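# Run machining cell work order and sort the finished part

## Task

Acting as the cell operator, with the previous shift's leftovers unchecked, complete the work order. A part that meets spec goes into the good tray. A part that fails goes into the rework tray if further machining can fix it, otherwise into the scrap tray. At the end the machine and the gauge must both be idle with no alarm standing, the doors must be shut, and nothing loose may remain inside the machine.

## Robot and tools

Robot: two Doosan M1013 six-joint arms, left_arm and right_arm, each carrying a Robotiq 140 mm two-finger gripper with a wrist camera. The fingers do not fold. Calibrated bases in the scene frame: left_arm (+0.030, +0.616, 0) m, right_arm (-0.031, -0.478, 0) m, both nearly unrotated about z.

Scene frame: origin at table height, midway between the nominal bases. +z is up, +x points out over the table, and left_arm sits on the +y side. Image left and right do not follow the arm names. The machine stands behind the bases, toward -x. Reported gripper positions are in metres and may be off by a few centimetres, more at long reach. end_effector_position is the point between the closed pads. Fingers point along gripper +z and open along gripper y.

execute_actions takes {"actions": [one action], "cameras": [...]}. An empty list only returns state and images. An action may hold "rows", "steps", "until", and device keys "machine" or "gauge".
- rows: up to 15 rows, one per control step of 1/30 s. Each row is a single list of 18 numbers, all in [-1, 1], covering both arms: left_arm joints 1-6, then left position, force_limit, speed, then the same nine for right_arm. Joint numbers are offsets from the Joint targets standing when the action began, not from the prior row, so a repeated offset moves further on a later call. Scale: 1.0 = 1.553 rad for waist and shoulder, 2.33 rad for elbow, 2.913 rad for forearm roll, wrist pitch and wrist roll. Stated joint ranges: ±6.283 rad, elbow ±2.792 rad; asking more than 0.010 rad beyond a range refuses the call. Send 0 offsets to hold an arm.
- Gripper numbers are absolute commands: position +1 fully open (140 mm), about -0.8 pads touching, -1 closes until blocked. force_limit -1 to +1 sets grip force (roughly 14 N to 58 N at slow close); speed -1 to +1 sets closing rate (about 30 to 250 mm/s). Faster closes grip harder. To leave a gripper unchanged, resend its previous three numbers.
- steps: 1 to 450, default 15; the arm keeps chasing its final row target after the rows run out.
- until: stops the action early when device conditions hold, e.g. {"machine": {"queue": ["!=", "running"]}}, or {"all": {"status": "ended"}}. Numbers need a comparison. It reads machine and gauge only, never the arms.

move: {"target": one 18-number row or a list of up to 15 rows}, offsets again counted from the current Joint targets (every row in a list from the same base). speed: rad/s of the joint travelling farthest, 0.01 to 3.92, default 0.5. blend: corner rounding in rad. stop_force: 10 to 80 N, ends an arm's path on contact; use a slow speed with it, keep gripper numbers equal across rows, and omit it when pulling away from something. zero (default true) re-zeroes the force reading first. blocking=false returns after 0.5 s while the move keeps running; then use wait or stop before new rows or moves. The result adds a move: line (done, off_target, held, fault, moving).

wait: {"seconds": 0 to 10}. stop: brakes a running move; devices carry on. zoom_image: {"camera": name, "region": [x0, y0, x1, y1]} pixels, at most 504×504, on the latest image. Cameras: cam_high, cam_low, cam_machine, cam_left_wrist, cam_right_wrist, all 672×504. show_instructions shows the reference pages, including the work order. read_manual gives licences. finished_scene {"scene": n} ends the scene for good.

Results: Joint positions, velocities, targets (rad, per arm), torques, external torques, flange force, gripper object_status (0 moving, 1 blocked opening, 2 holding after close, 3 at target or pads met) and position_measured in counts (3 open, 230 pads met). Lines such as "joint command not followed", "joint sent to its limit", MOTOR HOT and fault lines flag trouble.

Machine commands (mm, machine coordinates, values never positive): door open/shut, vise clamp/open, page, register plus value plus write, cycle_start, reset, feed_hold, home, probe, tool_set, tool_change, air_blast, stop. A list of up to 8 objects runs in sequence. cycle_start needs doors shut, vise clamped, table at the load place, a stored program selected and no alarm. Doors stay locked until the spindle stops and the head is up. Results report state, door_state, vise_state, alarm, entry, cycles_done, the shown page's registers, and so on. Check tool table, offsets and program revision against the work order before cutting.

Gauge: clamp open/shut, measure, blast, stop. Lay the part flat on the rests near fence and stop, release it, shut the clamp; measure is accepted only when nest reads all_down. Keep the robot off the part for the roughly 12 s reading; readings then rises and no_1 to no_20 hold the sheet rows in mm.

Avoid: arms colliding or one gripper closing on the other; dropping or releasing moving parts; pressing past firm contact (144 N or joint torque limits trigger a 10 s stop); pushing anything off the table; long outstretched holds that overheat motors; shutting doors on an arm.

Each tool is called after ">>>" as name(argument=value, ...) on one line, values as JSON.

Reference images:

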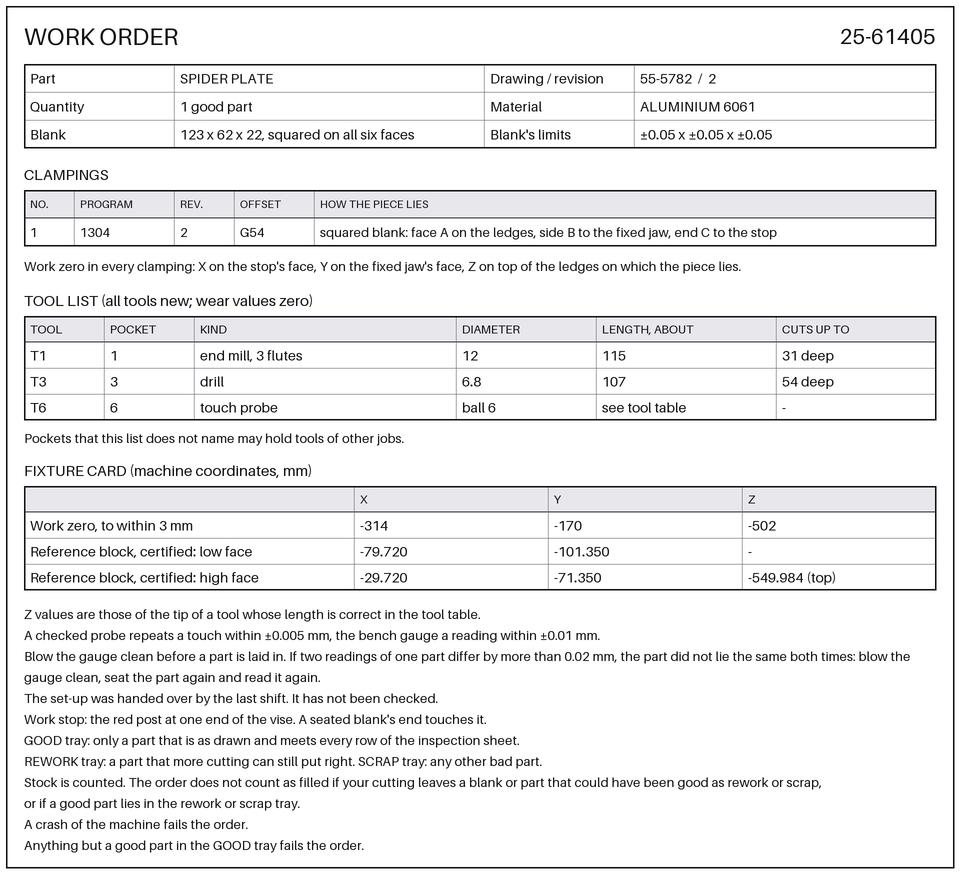

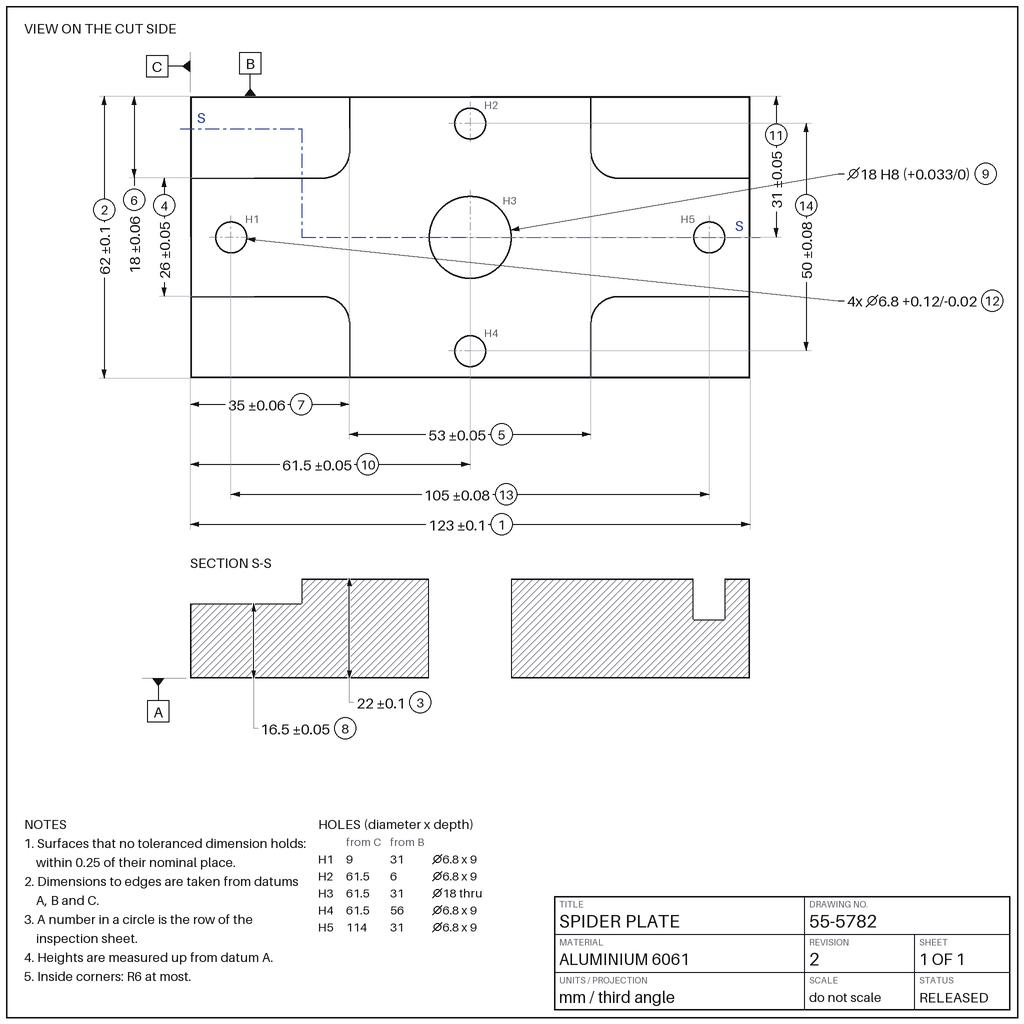

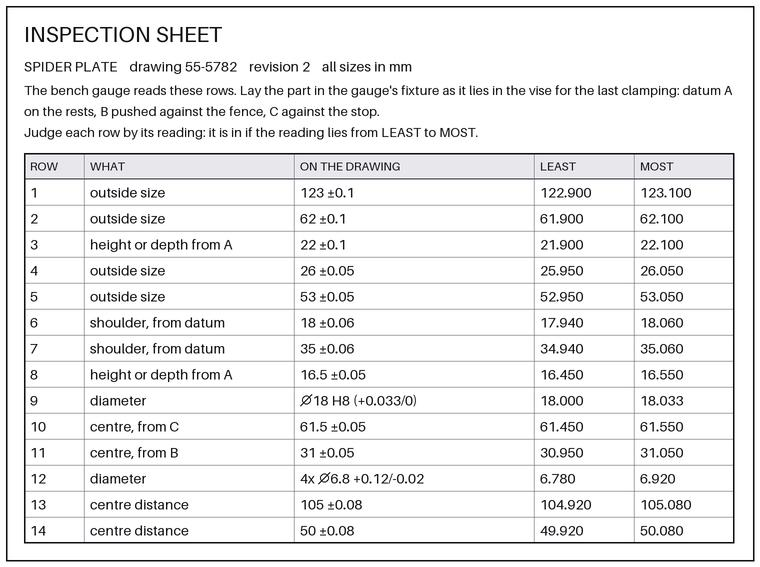

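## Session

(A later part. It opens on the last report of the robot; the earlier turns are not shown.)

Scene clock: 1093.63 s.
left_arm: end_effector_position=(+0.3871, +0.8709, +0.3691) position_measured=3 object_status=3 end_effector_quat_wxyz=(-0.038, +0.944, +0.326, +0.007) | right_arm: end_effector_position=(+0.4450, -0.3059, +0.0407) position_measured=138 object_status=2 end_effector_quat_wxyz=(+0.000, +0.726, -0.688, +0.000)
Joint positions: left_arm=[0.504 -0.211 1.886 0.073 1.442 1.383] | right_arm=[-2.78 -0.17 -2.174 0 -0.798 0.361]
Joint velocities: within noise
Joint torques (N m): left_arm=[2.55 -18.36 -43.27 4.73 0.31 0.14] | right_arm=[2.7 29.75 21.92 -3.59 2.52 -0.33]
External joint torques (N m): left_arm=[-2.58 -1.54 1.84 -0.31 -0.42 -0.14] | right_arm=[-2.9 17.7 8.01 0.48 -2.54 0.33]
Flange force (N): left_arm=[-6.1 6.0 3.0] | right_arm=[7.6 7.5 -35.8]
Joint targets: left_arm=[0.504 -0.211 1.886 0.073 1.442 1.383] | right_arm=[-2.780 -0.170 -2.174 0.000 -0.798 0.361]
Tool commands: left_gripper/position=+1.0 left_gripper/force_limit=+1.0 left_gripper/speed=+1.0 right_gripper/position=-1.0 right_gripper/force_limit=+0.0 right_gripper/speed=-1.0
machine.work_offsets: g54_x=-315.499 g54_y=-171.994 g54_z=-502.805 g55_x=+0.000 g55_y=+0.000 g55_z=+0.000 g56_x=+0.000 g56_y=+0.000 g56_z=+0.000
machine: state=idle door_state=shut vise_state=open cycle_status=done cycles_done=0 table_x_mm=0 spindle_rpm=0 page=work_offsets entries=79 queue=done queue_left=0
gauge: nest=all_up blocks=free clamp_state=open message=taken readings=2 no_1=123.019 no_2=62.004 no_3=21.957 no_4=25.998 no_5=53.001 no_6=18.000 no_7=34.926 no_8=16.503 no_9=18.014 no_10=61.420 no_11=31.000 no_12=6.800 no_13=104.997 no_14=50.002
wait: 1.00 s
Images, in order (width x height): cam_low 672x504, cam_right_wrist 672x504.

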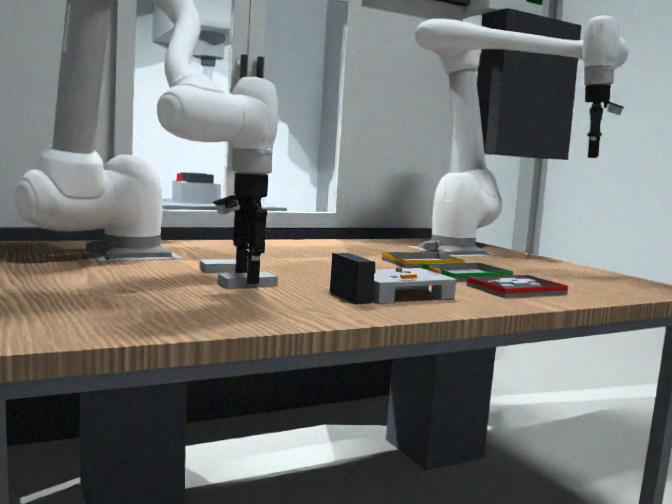

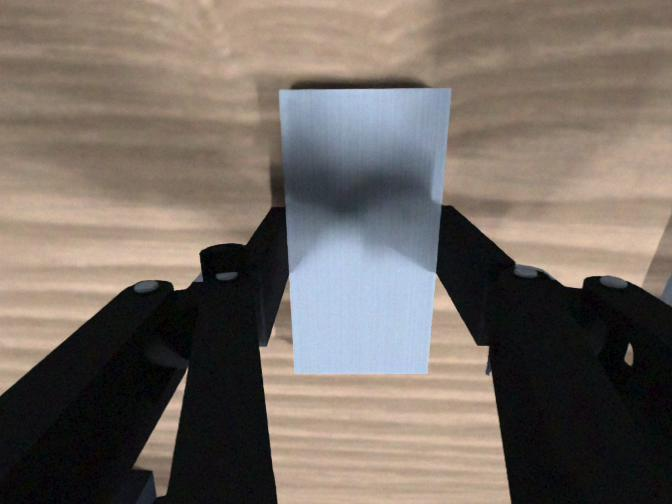

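>>> execute_actions(actions=[{"machine":{"door":"open"},"gauge":{"blast":true},"steps":10}], cameras=[])

Scene clock: 1108.53 s.
left_arm: end_effector_position=(+0.3871, +0.8709, +0.3691) position_measured=3 object_status=3 end_effector_quat_wxyz=(-0.038, +0.944, +0.326, +0.007) | right_arm: end_effector_position=(+0.4449, -0.3060, +0.0407) position_measured=138 object_status=2 end_effector_quat_wxyz=(+0.000, +0.726, -0.688, +0.000)
Joint positions: left_arm=[0.504 -0.211 1.886 0.073 1.442 1.383] | right_arm=[-2.78 -0.17 -2.174 0 -0.798 0.361]
Joint velocities: within noise
Joint torques (N m): left_arm=[2.43 -18.2 -43.26 4.72 0.33 0.12] | right_arm=[2.58 28.37 20.65 -3.58 2.25 -0.34]
External joint torques (N m): left_arm=[-2.4 -2.1 1.74 -0.29 -0.44 -0.13] | right_arm=[-2.8 18.88 8.95 0.5 -2.29 0.34]
Flange force (N): left_arm=[-6.8 5.4 2.7] | right_arm=[7.4 7.7 -37.7]
Joint targets: left_arm=[0.504 -0.211 1.886 0.073 1.442 1.383] | right_arm=[-2.780 -0.170 -2.174 0.000 -0.798 0.361]
Tool commands: left_gripper/position=+1.0 left_gripper/force_limit=+1.0 left_gripper/speed=+1.0 right_gripper/position=-1.0 right_gripper/force_limit=+0.0 right_gripper/speed=-1.0
machine.work_offsets: g54_x=-315.499 g54_y=-171.994 g54_z=-502.805 g55_x=+0.000 g55_y=+0.000 g55_z=+0.000 g56_x=+0.000 g56_y=+0.000 g56_z=+0.000
machine: state=idle door_state=between vise_state=open cycle_status=done cycles_done=0 table_x_mm=0 spindle_rpm=0 page=work_offsets entries=79 queue=running queue_left=0
gauge: nest=all_up blocks=free clamp_state=open state=busy message=taken readings=2 no_1=123.019 no_2=62.004 no_3=21.957 no_4=25.998 no_5=53.001 no_6=18.000 no_7=34.926 no_8=16.503 no_9=18.014 no_10=61.420 no_11=31.000 no_12=6.800 no_13=104.997 no_14=50.002
No camera images: "cameras" was empty.

>>> move(target=[[0,0,0,0,0,0,1,1,1, 0,0.0621,0.03,0,-0.057,0,-1,0,-1],[0,0,0,0,0,0,1,1,1, 0.2769,0.367,0.1305,0,-0.2997,0.1664,-1,0,-1],[0,0,0,0,0,0,1,1,1, 0.9852,0.367,0.1305,0,-0.2997,0.544,-1,0,-1]], speed=[0.1,0.5,0.6], blend=[0.02,0.1,0], cameras=["cam_high","cam_right_wrist"])

Scene clock: 1122.97 s.
left_arm: end_effector_position=(+0.3871, +0.8709, +0.3691) position_measured=3 object_status=3 end_effector_quat_wxyz=(-0.038, +0.944, +0.326, +0.007) | right_arm: end_effector_position=(-0.1138, -0.1719, +0.4473) position_measured=138 object_status=2 end_effector_quat_wxyz=(+0.000, +0.707, -0.707, +0.000)
Joint positions: left_arm=[0.504 -0.211 1.886 0.073 1.442 1.383] | right_arm=[-1.25 0.4 -1.87 0 -1.671 1.945]
Joint velocities: within noise
Joint torques (N m): left_arm=[2.47 -18.62 -43.29 4.71 0.33 0.11] | right_arm=[0.39 -0.11 44.62 -4.74 0.29 -0.1]
External joint torques (N m): left_arm=[-2.47 -1.5 1.78 -0.28 -0.45 -0.11] | right_arm=[-0.54 1.85 -3.25 0.51 -0.35 0.1]
Flange force (N): left_arm=[-5.8 5.6 3.0] | right_arm=[5.7 -3.0 5.9]
Joint targets: left_arm=[0.504 -0.211 1.886 0.073 1.442 1.383] | right_arm=[-1.250 0.400 -1.870 0.000 -1.671 1.945]
machine.work_offsets: g54_x=-315.499 g54_y=-171.994 g54_z=-502.805 g55_x=+0.000 g55_y=+0.000 g55_z=+0.000 g56_x=+0.000 g56_y=+0.000 g56_z=+0.000
machine: state=idle door_state=open vise_state=open cycle_status=done cycles_done=0 table_x_mm=0 spindle_rpm=0 page=work_offsets entries=79 queue=done queue_left=0
gauge: nest=all_up blocks=free clamp_state=open message=taken readings=2 no_1=123.019 no_2=62.004 no_3=21.957 no_4=25.998 no_5=53.001 no_6=18.000 no_7=34.926 no_8=16.503 no_9=18.014 no_10=61.420 no_11=31.000 no_12=6.800 no_13=104.997 no_14=50.002
move: done
Images, in order (width x height): cam_high 672x504, cam_right_wrist 672x504.

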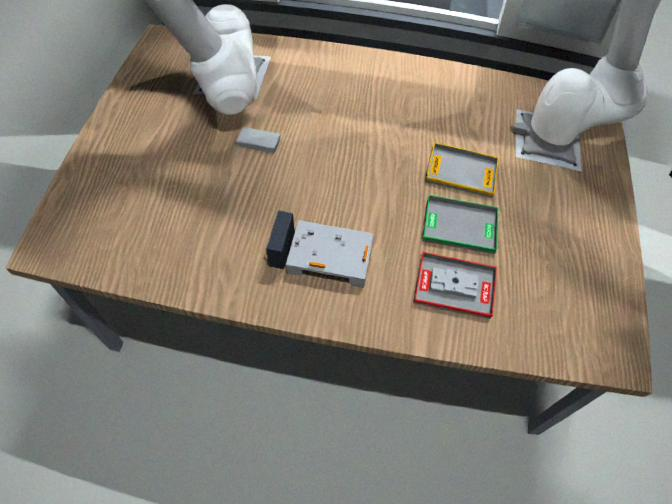

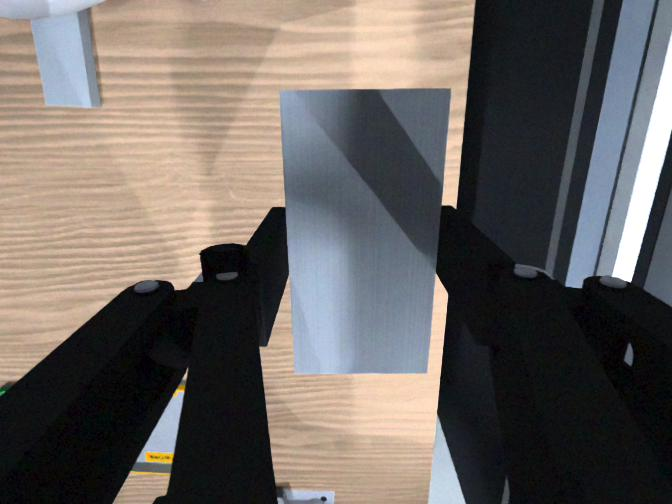

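>>> move(target=[[0,0,0,0,0,0,1,1,1, 0.4804,0,0,0,0,0.2563,-1,0,-1],[0,0,0,0,0,0,1,1,1, 0.4804,-0.5451,0.3055,0,0.0461,0.2563,-1,0,-1]], speed=0.45, blend=[0.05,0], cameras=["cam_machine","cam_right_wrist"])

Scene clock: 1150.13 s.
left_arm: end_effector_position=(+0.3871, +0.8709, +0.3691) position_measured=3 object_status=3 end_effector_quat_wxyz=(-0.038, +0.944, +0.326, +0.007) | right_arm: end_effector_position=(-0.7598, -0.0867, +0.3604) position_measured=138 object_status=2 end_effector_quat_wxyz=(+0.000, +0.707, -0.707, +0.000)
Joint positions: left_arm=[0.504 -0.211 1.886 0.073 1.442 1.383] | right_arm=[-0.503 -0.446 -1.158 0 -1.537 2.692]
Joint velocities: within noise
Joint torques (N m): left_arm=[2.49 -18.11 -43.24 4.74 0.3 0.15] | right_arm=[2.25 84.46 44.45 -4.65 0.37 -0.15]
External joint torques (N m): left_arm=[-2.49 -2.08 1.7 -0.31 -0.41 -0.15] | right_arm=[-2.05 2.22 -2.58 0.4 -0.4 0.15]
Flange force (N): left_arm=[-6.7 5.7 2.6] | right_arm=[2.8 -10.1 3.6]
Joint targets: left_arm=[0.504 -0.211 1.886 0.073 1.442 1.383] | right_arm=[-0.504 -0.446 -1.158 0.000 -1.537 2.692]
machine.work_offsets: g54_x=-315.499 g54_y=-171.994 g54_z=-502.805 g55_x=+0.000 g55_y=+0.000 g55_z=+0.000 g56_x=+0.000 g56_y=+0.000 g56_z=+0.000
machine: state=idle door_state=open vise_state=open cycle_status=done cycles_done=0 table_x_mm=0 spindle_rpm=0 page=work_offsets entries=79 queue=done queue_left=0
gauge: nest=all_up blocks=free clamp_state=open message=taken readings=2 no_1=123.019 no_2=62.004 no_3=21.957 no_4=25.998 no_5=53.001 no_6=18.000 no_7=34.926 no_8=16.503 no_9=18.014 no_10=61.420 no_11=31.000 no_12=6.800 no_13=104.997 no_14=50.002
move: done
Images, in order (width x height): cam_machine 672x504, cam_right_wrist 672x504.

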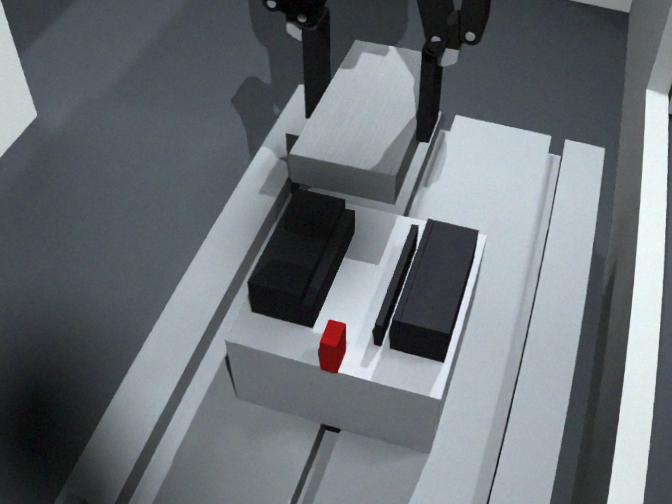

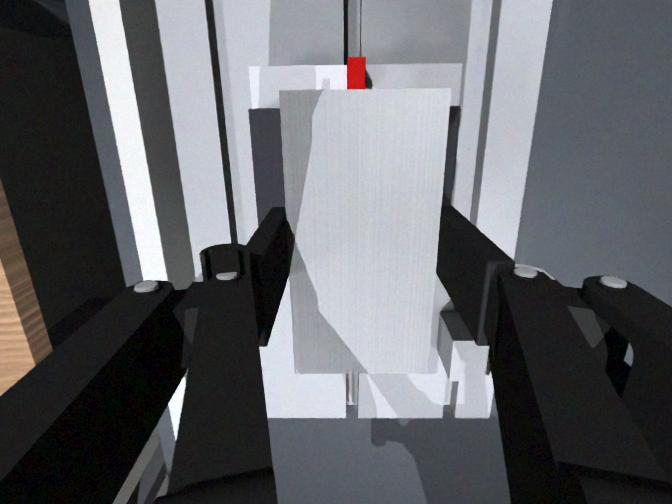

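>>> move(target=[0,0,0,0,0,0,1,1,1, 0,-0.0134,-0.0629,0,0.0573,0,-1,0,-1], speed=0.1, cameras=["cam_machine","cam_right_wrist"])

Scene clock: 1167.10 s.
left_arm: end_effector_position=(+0.3871, +0.8709, +0.3691) position_measured=3 object_status=3 end_effector_quat_wxyz=(-0.038, +0.944, +0.326, +0.007) | right_arm: end_effector_position=(-0.7603, -0.0865, +0.2619) position_measured=138 object_status=2 end_effector_quat_wxyz=(+0.000, +0.707, -0.707, +0.000)
Joint positions: left_arm=[0.504 -0.211 1.886 0.073 1.442 1.383] | right_arm=[-0.504 -0.467 -1.305 0 -1.37 2.692]
Joint velocities: within noise
Joint torques (N m): left_arm=[2.32 -18.46 -43.35 4.76 0.33 0.1] | right_arm=[2.16 86.02 44.94 -4.64 0.43 -0.13]
External joint torques (N m): left_arm=[-2.3 -1.83 1.83 -0.33 -0.44 -0.11] | right_arm=[-1.95 1.61 -4.07 0.49 -0.46 0.13]
Flange force (N): left_arm=[-6.4 5.2 3.0] | right_arm=[3.8 -11.8 4.1]
Joint targets: left_arm=[0.504 -0.211 1.886 0.073 1.442 1.383] | right_arm=[-0.504 -0.467 -1.305 0.000 -1.370 2.692]
machine.work_offsets: g54_x=-315.499 g54_y=-171.994 g54_z=-502.805 g55_x=+0.000 g55_y=+0.000 g55_z=+0.000 g56_x=+0.000 g56_y=+0.000 g56_z=+0.000
machine: state=idle door_state=open vise_state=open cycle_status=done cycles_done=0 table_x_mm=0 spindle_rpm=0 page=work_offsets entries=79 queue=done queue_left=0
gauge: nest=all_up blocks=free clamp_state=open message=taken readings=2 no_1=123.019 no_2=62.004 no_3=21.957 no_4=25.998 no_5=53.001 no_6=18.000 no_7=34.926 no_8=16.503 no_9=18.014 no_10=61.420 no_11=31.000 no_12=6.800 no_13=104.997 no_14=50.002
move: done
Images, in order (width x height): cam_machine 672x504, cam_right_wrist 672x504.

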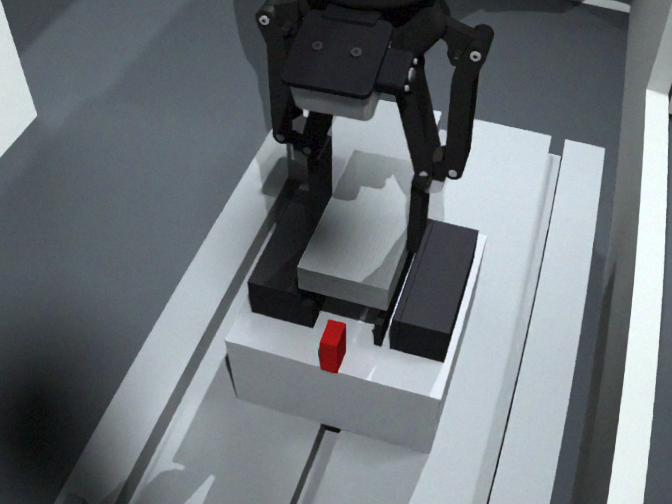

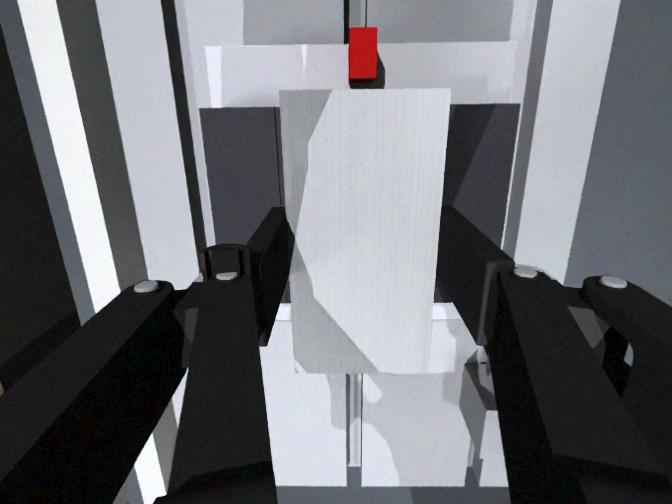

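>>> move(target=[0,0,0,0,0,0,1,1,1, 0,-0.0071,-0.0167,0,0.0171,0,-1,0,-1], speed=0.012, stop_force=12, cameras=["cam_machine","cam_right_wrist"])

Scene clock: 1178.10 s.
left_arm: end_effector_position=(+0.3871, +0.8709, +0.3691) position_measured=3 object_status=3 end_effector_quat_wxyz=(-0.038, +0.944, +0.326, +0.007) | right_arm: end_effector_position=(-0.7602, -0.0865, +0.2370) position_measured=138 object_status=2 end_effector_quat_wxyz=(+0.000, +0.707, -0.707, +0.000)
Joint positions: left_arm=[0.504 -0.211 1.886 0.073 1.442 1.383] | right_arm=[-0.504 -0.476 -1.337 0 -1.329 2.692]
Joint velocities: within noise
Joint torques (N m): left_arm=[2.56 -18.05 -43.34 4.7 0.29 0.11] | right_arm=[3.08 67.59 33.3 -4.69 2.04 -0.12]
External joint torques (N m): left_arm=[-2.52 -2.33 1.8 -0.27 -0.41 -0.11] | right_arm=[-2.85 20.27 7.12 0.58 -2.08 0.12]
Flange force (N): left_arm=[-7.3 5.6 2.7] | right_arm=[3.4 -13.3 -20.3]
Joint targets: left_arm=[0.504 -0.211 1.886 0.073 1.442 1.383] | right_arm=[-0.504 -0.476 -1.337 0.000 -1.329 2.692]
machine.work_offsets: g54_x=-315.499 g54_y=-171.994 g54_z=-502.805 g55_x=+0.000 g55_y=+0.000 g55_z=+0.000 g56_x=+0.000 g56_y=+0.000 g56_z=+0.000
machine: state=idle door_state=open vise_state=open cycle_status=done cycles_done=0 table_x_mm=0 spindle_rpm=0 page=work_offsets entries=79 queue=done queue_left=0
gauge: nest=all_up blocks=free clamp_state=open message=taken readings=2 no_1=123.019 no_2=62.004 no_3=21.957 no_4=25.998 no_5=53.001 no_6=18.000 no_7=34.926 no_8=16.503 no_9=18.014 no_10=61.420 no_11=31.000 no_12=6.800 no_13=104.997 no_14=50.002
move: contact (right_arm)
Images, in order (width x height): cam_machine 672x504, cam_right_wrist 672x504.

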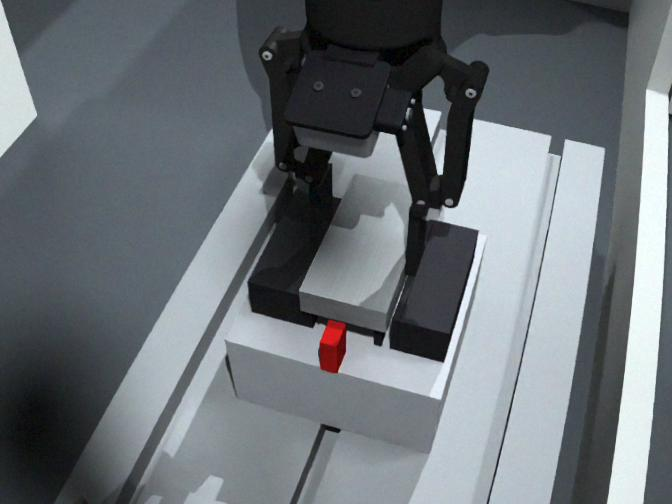

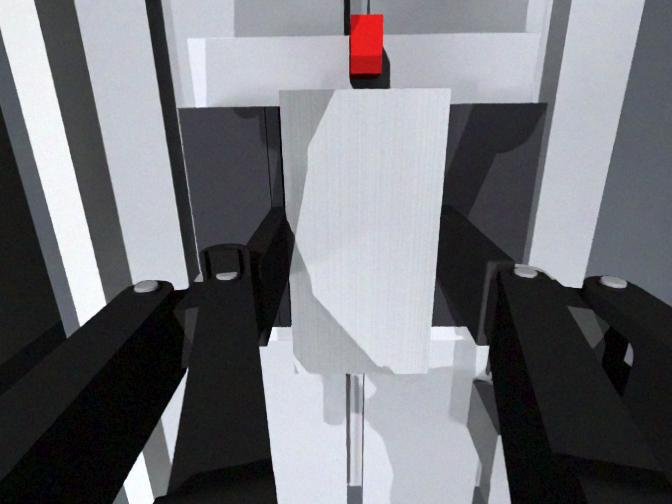

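>>> zoom_image(camera="cam_machine", region=[230, 150, 500, 380])

Scaled by 1.867.

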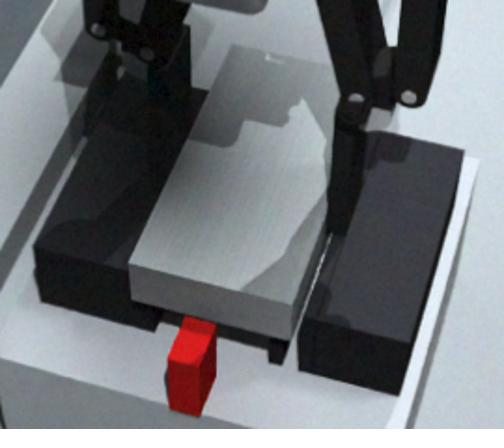

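>>> move(target=[0,0,0,0,0,0,1,1,1, 0,0,0,0,0,0,0.048,0,-1], cameras=["cam_machine","cam_right_wrist"])

>>> zoom_image(camera="cam_machine", region=[230, 150, 500, 380])

Scene clock: 1201.20 s.
left_arm: end_effector_position=(+0.3871, +0.8709, +0.3691) position_measured=3 object_status=3 end_effector_quat_wxyz=(-0.038, +0.944, +0.326, +0.007) | right_arm: end_effector_position=(-0.7602, -0.0865, +0.2370) position_measured=123 object_status=0 end_effector_quat_wxyz=(+0.000, +0.707, -0.707, +0.000)
Joint positions: left_arm=[0.504 -0.211 1.886 0.073 1.442 1.383] | right_arm=[-0.504 -0.476 -1.337 0 -1.329 2.692]
Joint velocities: within noise
Joint torques (N m): left_arm=[2.54 -18.23 -43.34 4.72 0.34 0.08] | right_arm=[2.41 82.9 40.94 -4.52 0.34 -0.12]
External joint torques (N m): left_arm=[-2.48 -2.22 1.8 -0.29 -0.45 -0.08] | right_arm=[-2.11 4.34 -0.6 0.42 -0.37 0.12]
Flange force (N): left_arm=[-7.1 5.5 2.8] | right_arm=[1.7 -8.2 -1.6]
Joint targets: left_arm=[0.504 -0.211 1.886 0.073 1.442 1.383] | right_arm=[-0.504 -0.476 -1.337 0.000 -1.329 2.692]
machine.work_offsets: g54_x=-315.499 g54_y=-171.994 g54_z=-502.805 g55_x=+0.000 g55_y=+0.000 g55_z=+0.000 g56_x=+0.000 g56_y=+0.000 g56_z=+0.000
machine: state=idle door_state=open vise_state=open cycle_status=done cycles_done=0 table_x_mm=0 spindle_rpm=0 page=work_offsets entries=79 queue=done queue_left=0
gauge: nest=all_up blocks=free clamp_state=open message=taken readings=2 no_1=123.019 no_2=62.004 no_3=21.957 no_4=25.998 no_5=53.001 no_6=18.000 no_7=34.926 no_8=16.503 no_9=18.014 no_10=61.420 no_11=31.000 no_12=6.800 no_13=104.997 no_14=50.002
move: done
Images, in order (width x height): cam_machine 672x504, cam_right_wrist 672x504.

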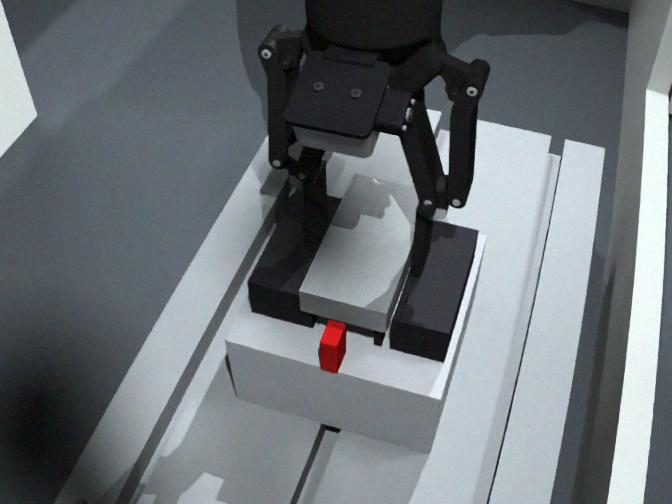

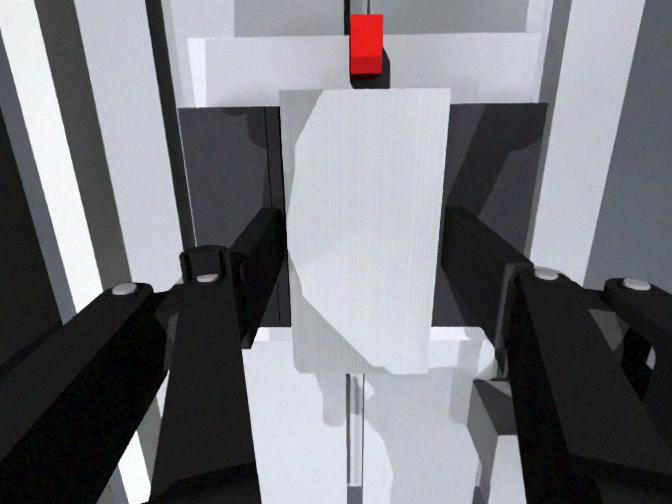

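Scaled by 1.867.

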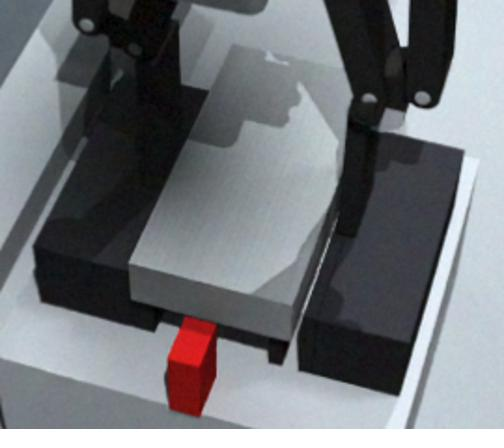

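>>> move(target=[0,0,0,0,0,0,1,1,1, 0,0.0005,0.0011,0,-0.0011,0,0.048,0,-1], speed=0.03, cameras=[])

>>> move(target=[0,0,0,0,0,0,1,1,1, 0,0,0,0,0,0,-1,-0.5,-1], cameras=[])

>>> wait(seconds=1, cameras=["cam_machine"])

Scene clock: 1210.73 s.
left_arm: end_effector_position=(+0.3871, +0.8709, +0.3691) position_measured=3 object_status=3 end_effector_quat_wxyz=(-0.038, +0.944, +0.326, +0.007) | right_arm: end_effector_position=(-0.7603, -0.0865, +0.2390) position_measured=123 object_status=3 end_effector_quat_wxyz=(+0.000, +0.707, -0.707, +0.000)
Joint positions: left_arm=[0.504 -0.211 1.886 0.073 1.442 1.383] | right_arm=[-0.504 -0.475 -1.334 0 -1.332 2.692]
Joint velocities: within noise
Joint torques (N m): left_arm=[2.29 -18.21 -43.27 4.73 0.3 0.13] | right_arm=[2.67 83.06 41.03 -4.54 0.31 -0.13]
External joint torques (N m): left_arm=[-2.32 -1.78 1.82 -0.31 -0.42 -0.13] | right_arm=[-2.4 4.48 -0.54 0.43 -0.33 0.13]
Flange force (N): left_arm=[-6.3 5.3 2.9] | right_arm=[1.4 -8.5 -1.6]
Joint targets: left_arm=[0.504 -0.211 1.886 0.073 1.442 1.383] | right_arm=[-0.504 -0.475 -1.334 0.000 -1.332 2.692]
machine.work_offsets: g54_x=-315.499 g54_y=-171.994 g54_z=-502.805 g55_x=+0.000 g55_y=+0.000 g55_z=+0.000 g56_x=+0.000 g56_y=+0.000 g56_z=+0.000
machine: state=idle door_state=open vise_state=open cycle_status=done cycles_done=0 table_x_mm=0 spindle_rpm=0 page=work_offsets entries=79 queue=done queue_left=0
gauge: nest=all_up blocks=free clamp_state=open message=taken readings=2 no_1=123.019 no_2=62.004 no_3=21.957 no_4=25.998 no_5=53.001 no_6=18.000 no_7=34.926 no_8=16.503 no_9=18.014 no_10=61.420 no_11=31.000 no_12=6.800 no_13=104.997 no_14=50.002
move: done
No camera images: "cameras" was empty.

Scene clock: 1211.27 s.
left_arm: end_effector_position=(+0.3871, +0.8709, +0.3691) position_measured=3 object_status=3 end_effector_quat_wxyz=(-0.038, +0.944, +0.326, +0.007) | right_arm: end_effector_position=(-0.7603, -0.0865, +0.2391) position_measured=137 object_status=0 end_effector_quat_wxyz=(+0.000, +0.707, -0.707, +0.000)
Joint positions: left_arm=[0.504 -0.211 1.886 0.073 1.442 1.383] | right_arm=[-0.504 -0.475 -1.334 0 -1.332 2.692]
Joint velocities: within noise
Joint torques (N m): left_arm=[2.69 -18.24 -43.29 4.72 0.32 0.12] | right_arm=[3.01 80.56 39.93 -4.32 0.98 -0.18]
External joint torques (N m): left_arm=[-2.71 -1.76 1.81 -0.29 -0.44 -0.12] | right_arm=[-2.8 7.44 0.59 0.21 -1.01 0.18]
Flange force (N): left_arm=[-6.4 6.2 2.9] | right_arm=[1.7 -9.9 -5.3]
Joint targets: left_arm=[0.504 -0.211 1.886 0.073 1.442 1.383] | right_arm=[-0.504 -0.475 -1.334 0.000 -1.332 2.692]
machine.work_offsets: g54_x=-315.499 g54_y=-171.994 g54_z=-502.805 g55_x=+0.000 g55_y=+0.000 g55_z=+0.000 g56_x=+0.000 g56_y=+0.000 g56_z=+0.000
machine: state=idle door_state=open vise_state=open cycle_status=done cycles_done=0 table_x_mm=0 spindle_rpm=0 page=work_offsets entries=79 queue=done queue_left=0
gauge: nest=all_up blocks=free clamp_state=open message=taken readings=2 no_1=123.019 no_2=62.004 no_3=21.957 no_4=25.998 no_5=53.001 no_6=18.000 no_7=34.926 no_8=16.503 no_9=18.014 no_10=61.420 no_11=31.000 no_12=6.800 no_13=104.997 no_14=50.002
move: done
No camera images: "cameras" was empty.

Scene clock: 1212.27 s.
left_arm: end_effector_position=(+0.3871, +0.8709, +0.3691) position_measured=3 object_status=3 end_effector_quat_wxyz=(-0.038, +0.944, +0.326, +0.007) | right_arm: end_effector_position=(-0.7603, -0.0865, +0.2391) position_measured=137 object_status=2 end_effector_quat_wxyz=(+0.000, +0.707, -0.707, +0.000)
Joint positions: left_arm=[0.504 -0.211 1.886 0.073 1.442 1.383] | right_arm=[-0.504 -0.475 -1.334 0 -1.332 2.692]
Joint velocities: within noise
Joint torques (N m): left_arm=[2.35 -18.19 -43.22 4.67 0.29 0.16] | right_arm=[3.07 79.95 40.3 -4.32 1.42 -0.11]
External joint torques (N m): left_arm=[-2.37 -1.86 1.76 -0.25 -0.41 -0.17] | right_arm=[-2.79 7.74 0.24 0.21 -1.44 0.11]
Flange force (N): left_arm=[-6.4 5.5 2.8] | right_arm=[2.1 -10.8 -5.7]
Joint targets: left_arm=[0.504 -0.211 1.886 0.073 1.442 1.383] | right_arm=[-0.504 -0.475 -1.334 0.000 -1.332 2.692]
Tool commands: left_gripper/position=+1.0 left_gripper/force_limit=+1.0 left_gripper/speed=+1.0 right_gripper/position=-1.0 right_gripper/force_limit=-0.5 right_gripper/speed=-1.0
machine.work_offsets: g54_x=-315.499 g54_y=-171.994 g54_z=-502.805 g55_x=+0.000 g55_y=+0.000 g55_z=+0.000 g56_x=+0.000 g56_y=+0.000 g56_z=+0.000
machine: state=idle door_state=open vise_state=open cycle_status=done cycles_done=0 table_x_mm=0 spindle_rpm=0 page=work_offsets entries=79 queue=done queue_left=0
gauge: nest=all_up blocks=free clamp_state=open message=taken readings=2 no_1=123.019 no_2=62.004 no_3=21.957 no_4=25.998 no_5=53.001 no_6=18.000 no_7=34.926 no_8=16.503 no_9=18.014 no_10=61.420 no_11=31.000 no_12=6.800 no_13=104.997 no_14=50.002
wait: 1.00 s
Images, in order (width x height): cam_machine 672x504.

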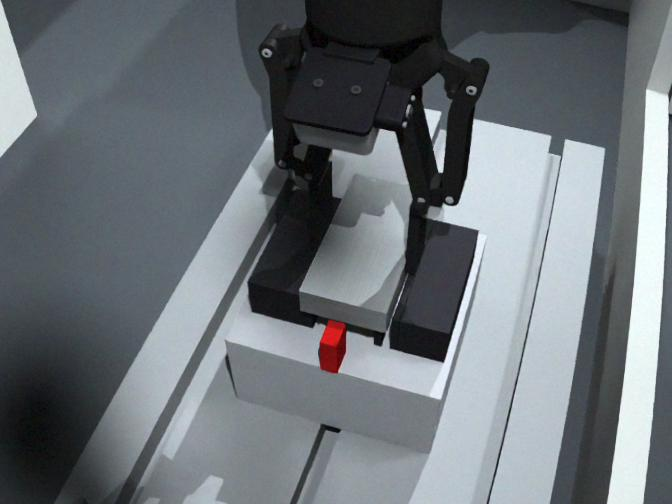

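>>> move(target=[0,0,0,0,0,0,1,1,1, 0.0019,-0.0044,0.0046,0,-0.0013,0.001,-1,-0.5,-1], speed=0.01, stop_force=12, cameras=[])

Scene clock: 1223.70 s.
left_arm: end_effector_position=(+0.3871, +0.8709, +0.3691) position_measured=3 object_status=3 end_effector_quat_wxyz=(-0.038, +0.944, +0.326, +0.007) | right_arm: end_effector_position=(-0.7621, -0.0864, +0.2391) position_measured=137 object_status=2 end_effector_quat_wxyz=(+0.000, +0.707, -0.707, +0.000)
Joint positions: left_arm=[0.504 -0.211 1.886 0.073 1.442 1.383] | right_arm=[-0.502 -0.478 -1.33 0 -1.334 2.693]
Joint velocities: within noise
Joint torques (N m): left_arm=[2.51 -18.21 -43.43 4.72 0.31 0.16] | right_arm=[12.15 79.18 45.28 -0.46 5.24 0.48]
External joint torques (N m): left_arm=[-2.48 -2.14 1.91 -0.29 -0.42 -0.16] | right_arm=[-11.88 8.76 -4.73 -3.66 -5.27 -0.48]
Flange force (N): left_arm=[-7.1 5.6 3.0] | right_arm=[-3.4 -25.3 -6.1]
Joint targets: left_arm=[0.504 -0.211 1.886 0.073 1.442 1.383] | right_arm=[-0.502 -0.478 -1.330 0.000 -1.334 2.693]
machine.work_offsets: g54_x=-315.499 g54_y=-171.994 g54_z=-502.805 g55_x=+0.000 g55_y=+0.000 g55_z=+0.000 g56_x=+0.000 g56_y=+0.000 g56_z=+0.000
machine: state=idle door_state=open vise_state=open cycle_status=done cycles_done=0 table_x_mm=0 spindle_rpm=0 page=work_offsets entries=79 queue=done queue_left=0
gauge: nest=all_up blocks=free clamp_state=open message=taken readings=2 no_1=123.019 no_2=62.004 no_3=21.957 no_4=25.998 no_5=53.001 no_6=18.000 no_7=34.926 no_8=16.503 no_9=18.014 no_10=61.420 no_11=31.000 no_12=6.800 no_13=104.997 no_14=50.002
move: contact (right_arm)
No camera images: "cameras" was empty.

>>> move(target=[0,0,0,0,0,0,1,1,1, 0.0053,0.0041,-0.0042,0,0.0012,0.0028,-1,-0.5,-1], speed=0.01, stop_force=14, cameras=["cam_machine","cam_right_wrist"])

>>> zoom_image(camera="cam_machine", region=[230, 200, 500, 400])

Scene clock: 1233.27 s.
left_arm: end_effector_position=(+0.3871, +0.8709, +0.3691) position_measured=3 object_status=3 end_effector_quat_wxyz=(-0.038, +0.944, +0.326, +0.007) | right_arm: end_effector_position=(-0.7618, -0.0934, +0.2390) position_measured=137 object_status=2 end_effector_quat_wxyz=(+0.000, +0.707, -0.707, +0.000)
Joint positions: left_arm=[0.504 -0.211 1.886 0.073 1.442 1.383] | right_arm=[-0.495 -0.472 -1.339 0 -1.33 2.701]
Joint velocities: within noise
Joint torques (N m): left_arm=[2.52 -18.66 -43.32 4.74 0.31 0.14] | right_arm=[22.63 79.31 37.11 4.11 -0.69 0.24]
External joint torques (N m): left_arm=[-2.55 -1.3 1.87 -0.32 -0.43 -0.14] | right_arm=[-22.38 7.85 3.2 -8.21 0.66 -0.24]
Flange force (N): left_arm=[-5.7 5.9 3.1] | right_arm=[-22.3 -16.5 -6.0]
Joint targets: left_arm=[0.504 -0.211 1.886 0.073 1.442 1.383] | right_arm=[-0.495 -0.472 -1.339 0.000 -1.330 2.701]
machine.work_offsets: g54_x=-315.499 g54_y=-171.994 g54_z=-502.805 g55_x=+0.000 g55_y=+0.000 g55_z=+0.000 g56_x=+0.000 g56_y=+0.000 g56_z=+0.000
machine: state=idle door_state=open vise_state=open cycle_status=done cycles_done=0 table_x_mm=0 spindle_rpm=0 page=work_offsets entries=79 queue=done queue_left=0
gauge: nest=all_up blocks=free clamp_state=open message=taken readings=2 no_1=123.019 no_2=62.004 no_3=21.957 no_4=25.998 no_5=53.001 no_6=18.000 no_7=34.926 no_8=16.503 no_9=18.014 no_10=61.420 no_11=31.000 no_12=6.800 no_13=104.997 no_14=50.002
move: contact (right_arm)
Images, in order (width x height): cam_machine 672x504, cam_right_wrist 672x504.

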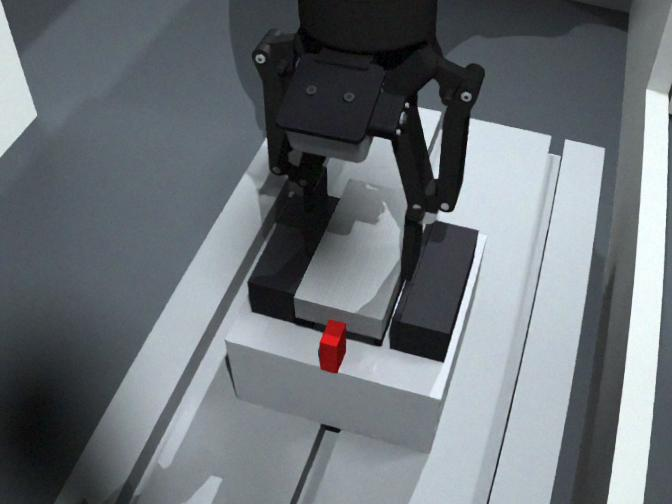

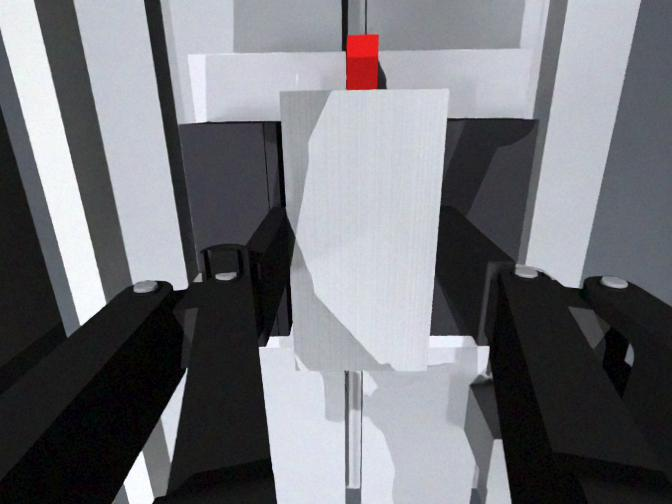

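Scaled by 1.867.

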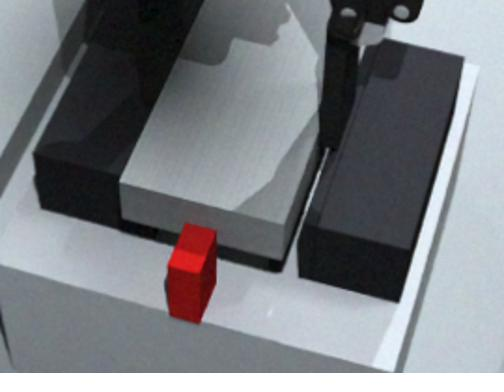

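>>> execute_actions(actions=[{"machine":{"vise":"clamp"},"steps":75}], cameras=["cam_machine"])

Scene clock: 1241.23 s.
left_arm: end_effector_position=(+0.3871, +0.8709, +0.3691) position_measured=3 object_status=3 end_effector_quat_wxyz=(-0.038, +0.944, +0.326, +0.007) | right_arm: end_effector_position=(-0.7618, -0.0934, +0.2390) position_measured=137 object_status=2 end_effector_quat_wxyz=(+0.000, +0.707, -0.707, +0.000)
Joint positions: left_arm=[0.504 -0.211 1.886 0.073 1.442 1.383] | right_arm=[-0.495 -0.472 -1.339 0 -1.33 2.701]
Joint velocities: within noise
Joint torques (N m): left_arm=[2.69 -18.33 -43.35 4.76 0.29 0.12] | right_arm=[19.88 81.45 37.66 3.07 -1.38 0.23]
External joint torques (N m): left_arm=[-2.66 -2 1.83 -0.34 -0.4 -0.12] | right_arm=[-19.62 6.01 2.85 -7.18 1.35 -0.23]
Flange force (N): left_arm=[-6.8 6.0 2.8] | right_arm=[-20.0 -13.7 -3.7]
Joint targets: left_arm=[0.504 -0.211 1.886 0.073 1.442 1.383] | right_arm=[-0.495 -0.472 -1.339 0.000 -1.330 2.701]
Tool commands: left_gripper/position=+1.0 left_gripper/force_limit=+1.0 left_gripper/speed=+1.0 right_gripper/position=-1.0 right_gripper/force_limit=-0.5 right_gripper/speed=-1.0
machine.work_offsets: g54_x=-315.499 g54_y=-171.994 g54_z=-502.805 g55_x=+0.000 g55_y=+0.000 g55_z=+0.000 g56_x=+0.000 g56_y=+0.000 g56_z=+0.000
machine: state=idle door_state=open vise_state=clamped cycle_status=done cycles_done=0 table_x_mm=0 spindle_rpm=0 page=work_offsets entries=79 queue=done queue_left=0
gauge: nest=all_up blocks=free clamp_state=open message=taken readings=2 no_1=123.019 no_2=62.004 no_3=21.957 no_4=25.998 no_5=53.001 no_6=18.000 no_7=34.926 no_8=16.503 no_9=18.014 no_10=61.420 no_11=31.000 no_12=6.800 no_13=104.997 no_14=50.002
Images, in order (width x height): cam_machine 672x504.

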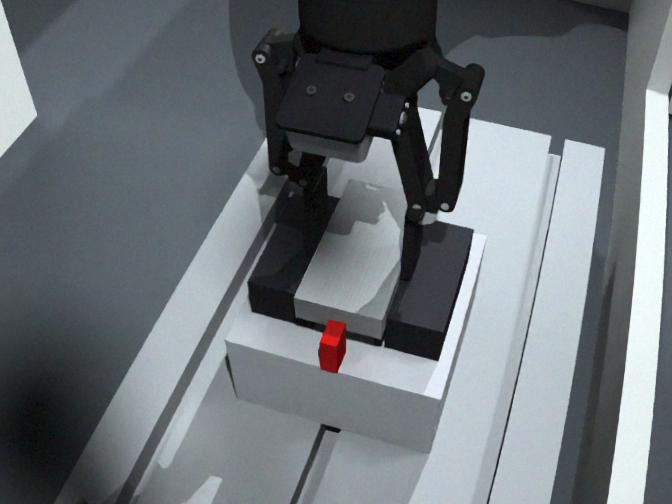

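>>> move(target=[0,0,0,0,0,0,1,1,1, 0,0,0,0,0,0,0.048,-0.5,-1], cameras=[])

>>> move(target=[[0,0,0,0,0,0,1,1,1, 0,0.0054,0.0128,0,-0.0131,0,0.048,-0.5,-1],[0,0,0,0,0,0,1,1,1, 0,0.0184,0.0757,0,-0.0703,0,0.048,-0.5,-1],[0,0,0,0,0,0,1,1,1, 0,0.5615,-0.2279,0,-0.1171,0,0.048,-0.5,-1],[0,0,0,0,0,0,1,1,1, -0.9691,0.5615,-0.2279,0,-0.1171,-0.5166,0.048,-0.5,-1]], speed=[0.05,0.15,0.6,0.8], blend=[0,0.03,0.1,0], cameras=["cam_machine","cam_low"])

Scene clock: 1262.70 s.
left_arm: end_effector_position=(+0.3871, +0.8709, +0.3691) position_measured=3 object_status=3 end_effector_quat_wxyz=(-0.038, +0.944, +0.326, +0.007) | right_arm: end_effector_position=(-0.7618, -0.0934, +0.2390) position_measured=123 object_status=0 end_effector_quat_wxyz=(+0.000, +0.707, -0.707, +0.000)
Joint positions: left_arm=[0.504 -0.211 1.886 0.073 1.442 1.383] | right_arm=[-0.495 -0.472 -1.339 0 -1.33 2.701]
Joint velocities: within noise
Joint torques (N m): left_arm=[2.21 -18.17 -43.3 4.73 0.28 0.13] | right_arm=[2.26 82.84 40.94 -4.57 0.33 -0.08]
External joint torques (N m): left_arm=[-2.19 -2.08 1.78 -0.3 -0.39 -0.14] | right_arm=[-2.02 4.72 -0.4 0.45 -0.36 0.08]
Flange force (N): left_arm=[-6.7 4.9 2.8] | right_arm=[1.7 -8.3 -1.9]
Joint targets: left_arm=[0.504 -0.211 1.886 0.073 1.442 1.383] | right_arm=[-0.495 -0.472 -1.339 0.000 -1.330 2.701]
machine.work_offsets: g54_x=-315.499 g54_y=-171.994 g54_z=-502.805 g55_x=+0.000 g55_y=+0.000 g55_z=+0.000 g56_x=+0.000 g56_y=+0.000 g56_z=+0.000
machine: state=idle door_state=open vise_state=clamped cycle_status=done cycles_done=0 table_x_mm=0 spindle_rpm=0 page=work_offsets entries=79 queue=done queue_left=0
gauge: nest=all_up blocks=free clamp_state=open message=taken readings=2 no_1=123.019 no_2=62.004 no_3=21.957 no_4=25.998 no_5=53.001 no_6=18.000 no_7=34.926 no_8=16.503 no_9=18.014 no_10=61.420 no_11=31.000 no_12=6.800 no_13=104.997 no_14=50.002
move: done
No camera images: "cameras" was empty.

Scene clock: 1268.43 s.
left_arm: end_effector_position=(+0.3871, +0.8709, +0.3691) position_measured=3 object_status=3 end_effector_quat_wxyz=(-0.038, +0.944, +0.326, +0.007) | right_arm: end_effector_position=(+0.1170, -0.1975, +0.4473) position_measured=123 object_status=3 end_effector_quat_wxyz=(+0.000, +0.706, -0.708, +0.000)
Joint positions: left_arm=[0.504 -0.211 1.886 0.073 1.442 1.383] | right_arm=[-2 0.4 -1.87 0 -1.671 1.196]
Joint velocities: within noise
Joint torques (N m): left_arm=[2.62 -18.44 -43.36 4.72 0.3 0.14] | right_arm=[2.31 -1.52 41.99 -4.81 0.32 -0.12]
External joint torques (N m): left_arm=[-2.61 -1.81 1.83 -0.29 -0.41 -0.14] | right_arm=[-2.38 3.21 -0.41 0.51 -0.38 0.12]
Flange force (N): left_arm=[-6.5 5.9 2.9] | right_arm=[8.0 -3.9 0.7]
Joint targets: left_arm=[0.504 -0.211 1.886 0.073 1.442 1.383] | right_arm=[-2.001 0.400 -1.870 0.000 -1.671 1.196]
machine.work_offsets: g54_x=-315.499 g54_y=-171.994 g54_z=-502.805 g55_x=+0.000 g55_y=+0.000 g55_z=+0.000 g56_x=+0.000 g56_y=+0.000 g56_z=+0.000
machine: state=idle door_state=open vise_state=clamped cycle_status=done cycles_done=0 table_x_mm=0 spindle_rpm=0 page=work_offsets entries=79 queue=done queue_left=0
gauge: nest=all_up blocks=free clamp_state=open message=taken readings=2 no_1=123.019 no_2=62.004 no_3=21.957 no_4=25.998 no_5=53.001 no_6=18.000 no_7=34.926 no_8=16.503 no_9=18.014 no_10=61.420 no_11=31.000 no_12=6.800 no_13=104.997 no_14=50.002
move: done
Images, in order (width x height): cam_low 672x504, cam_machine 672x504.

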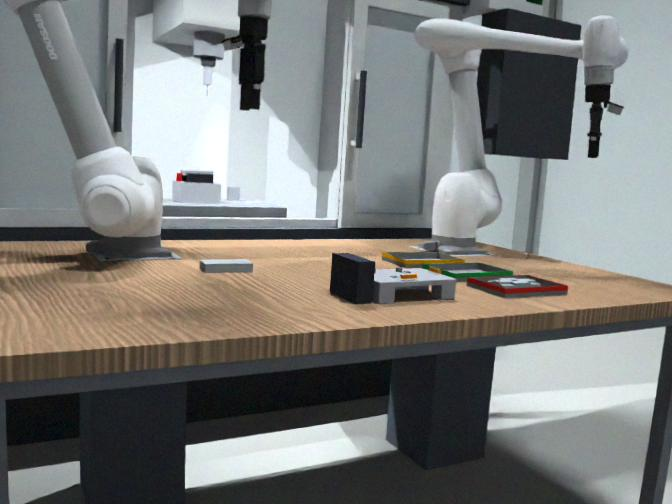

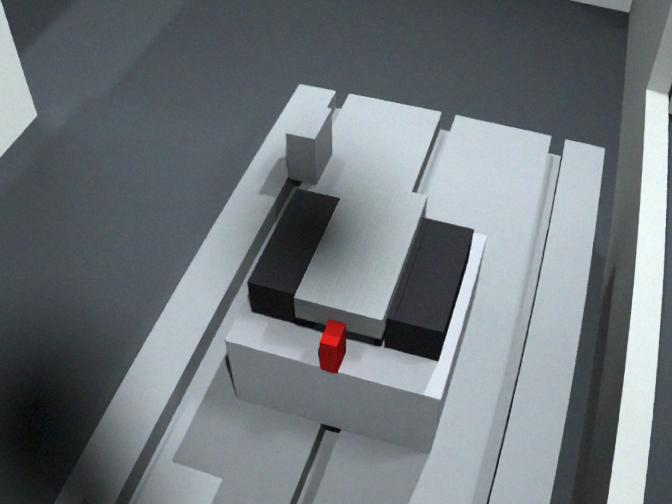

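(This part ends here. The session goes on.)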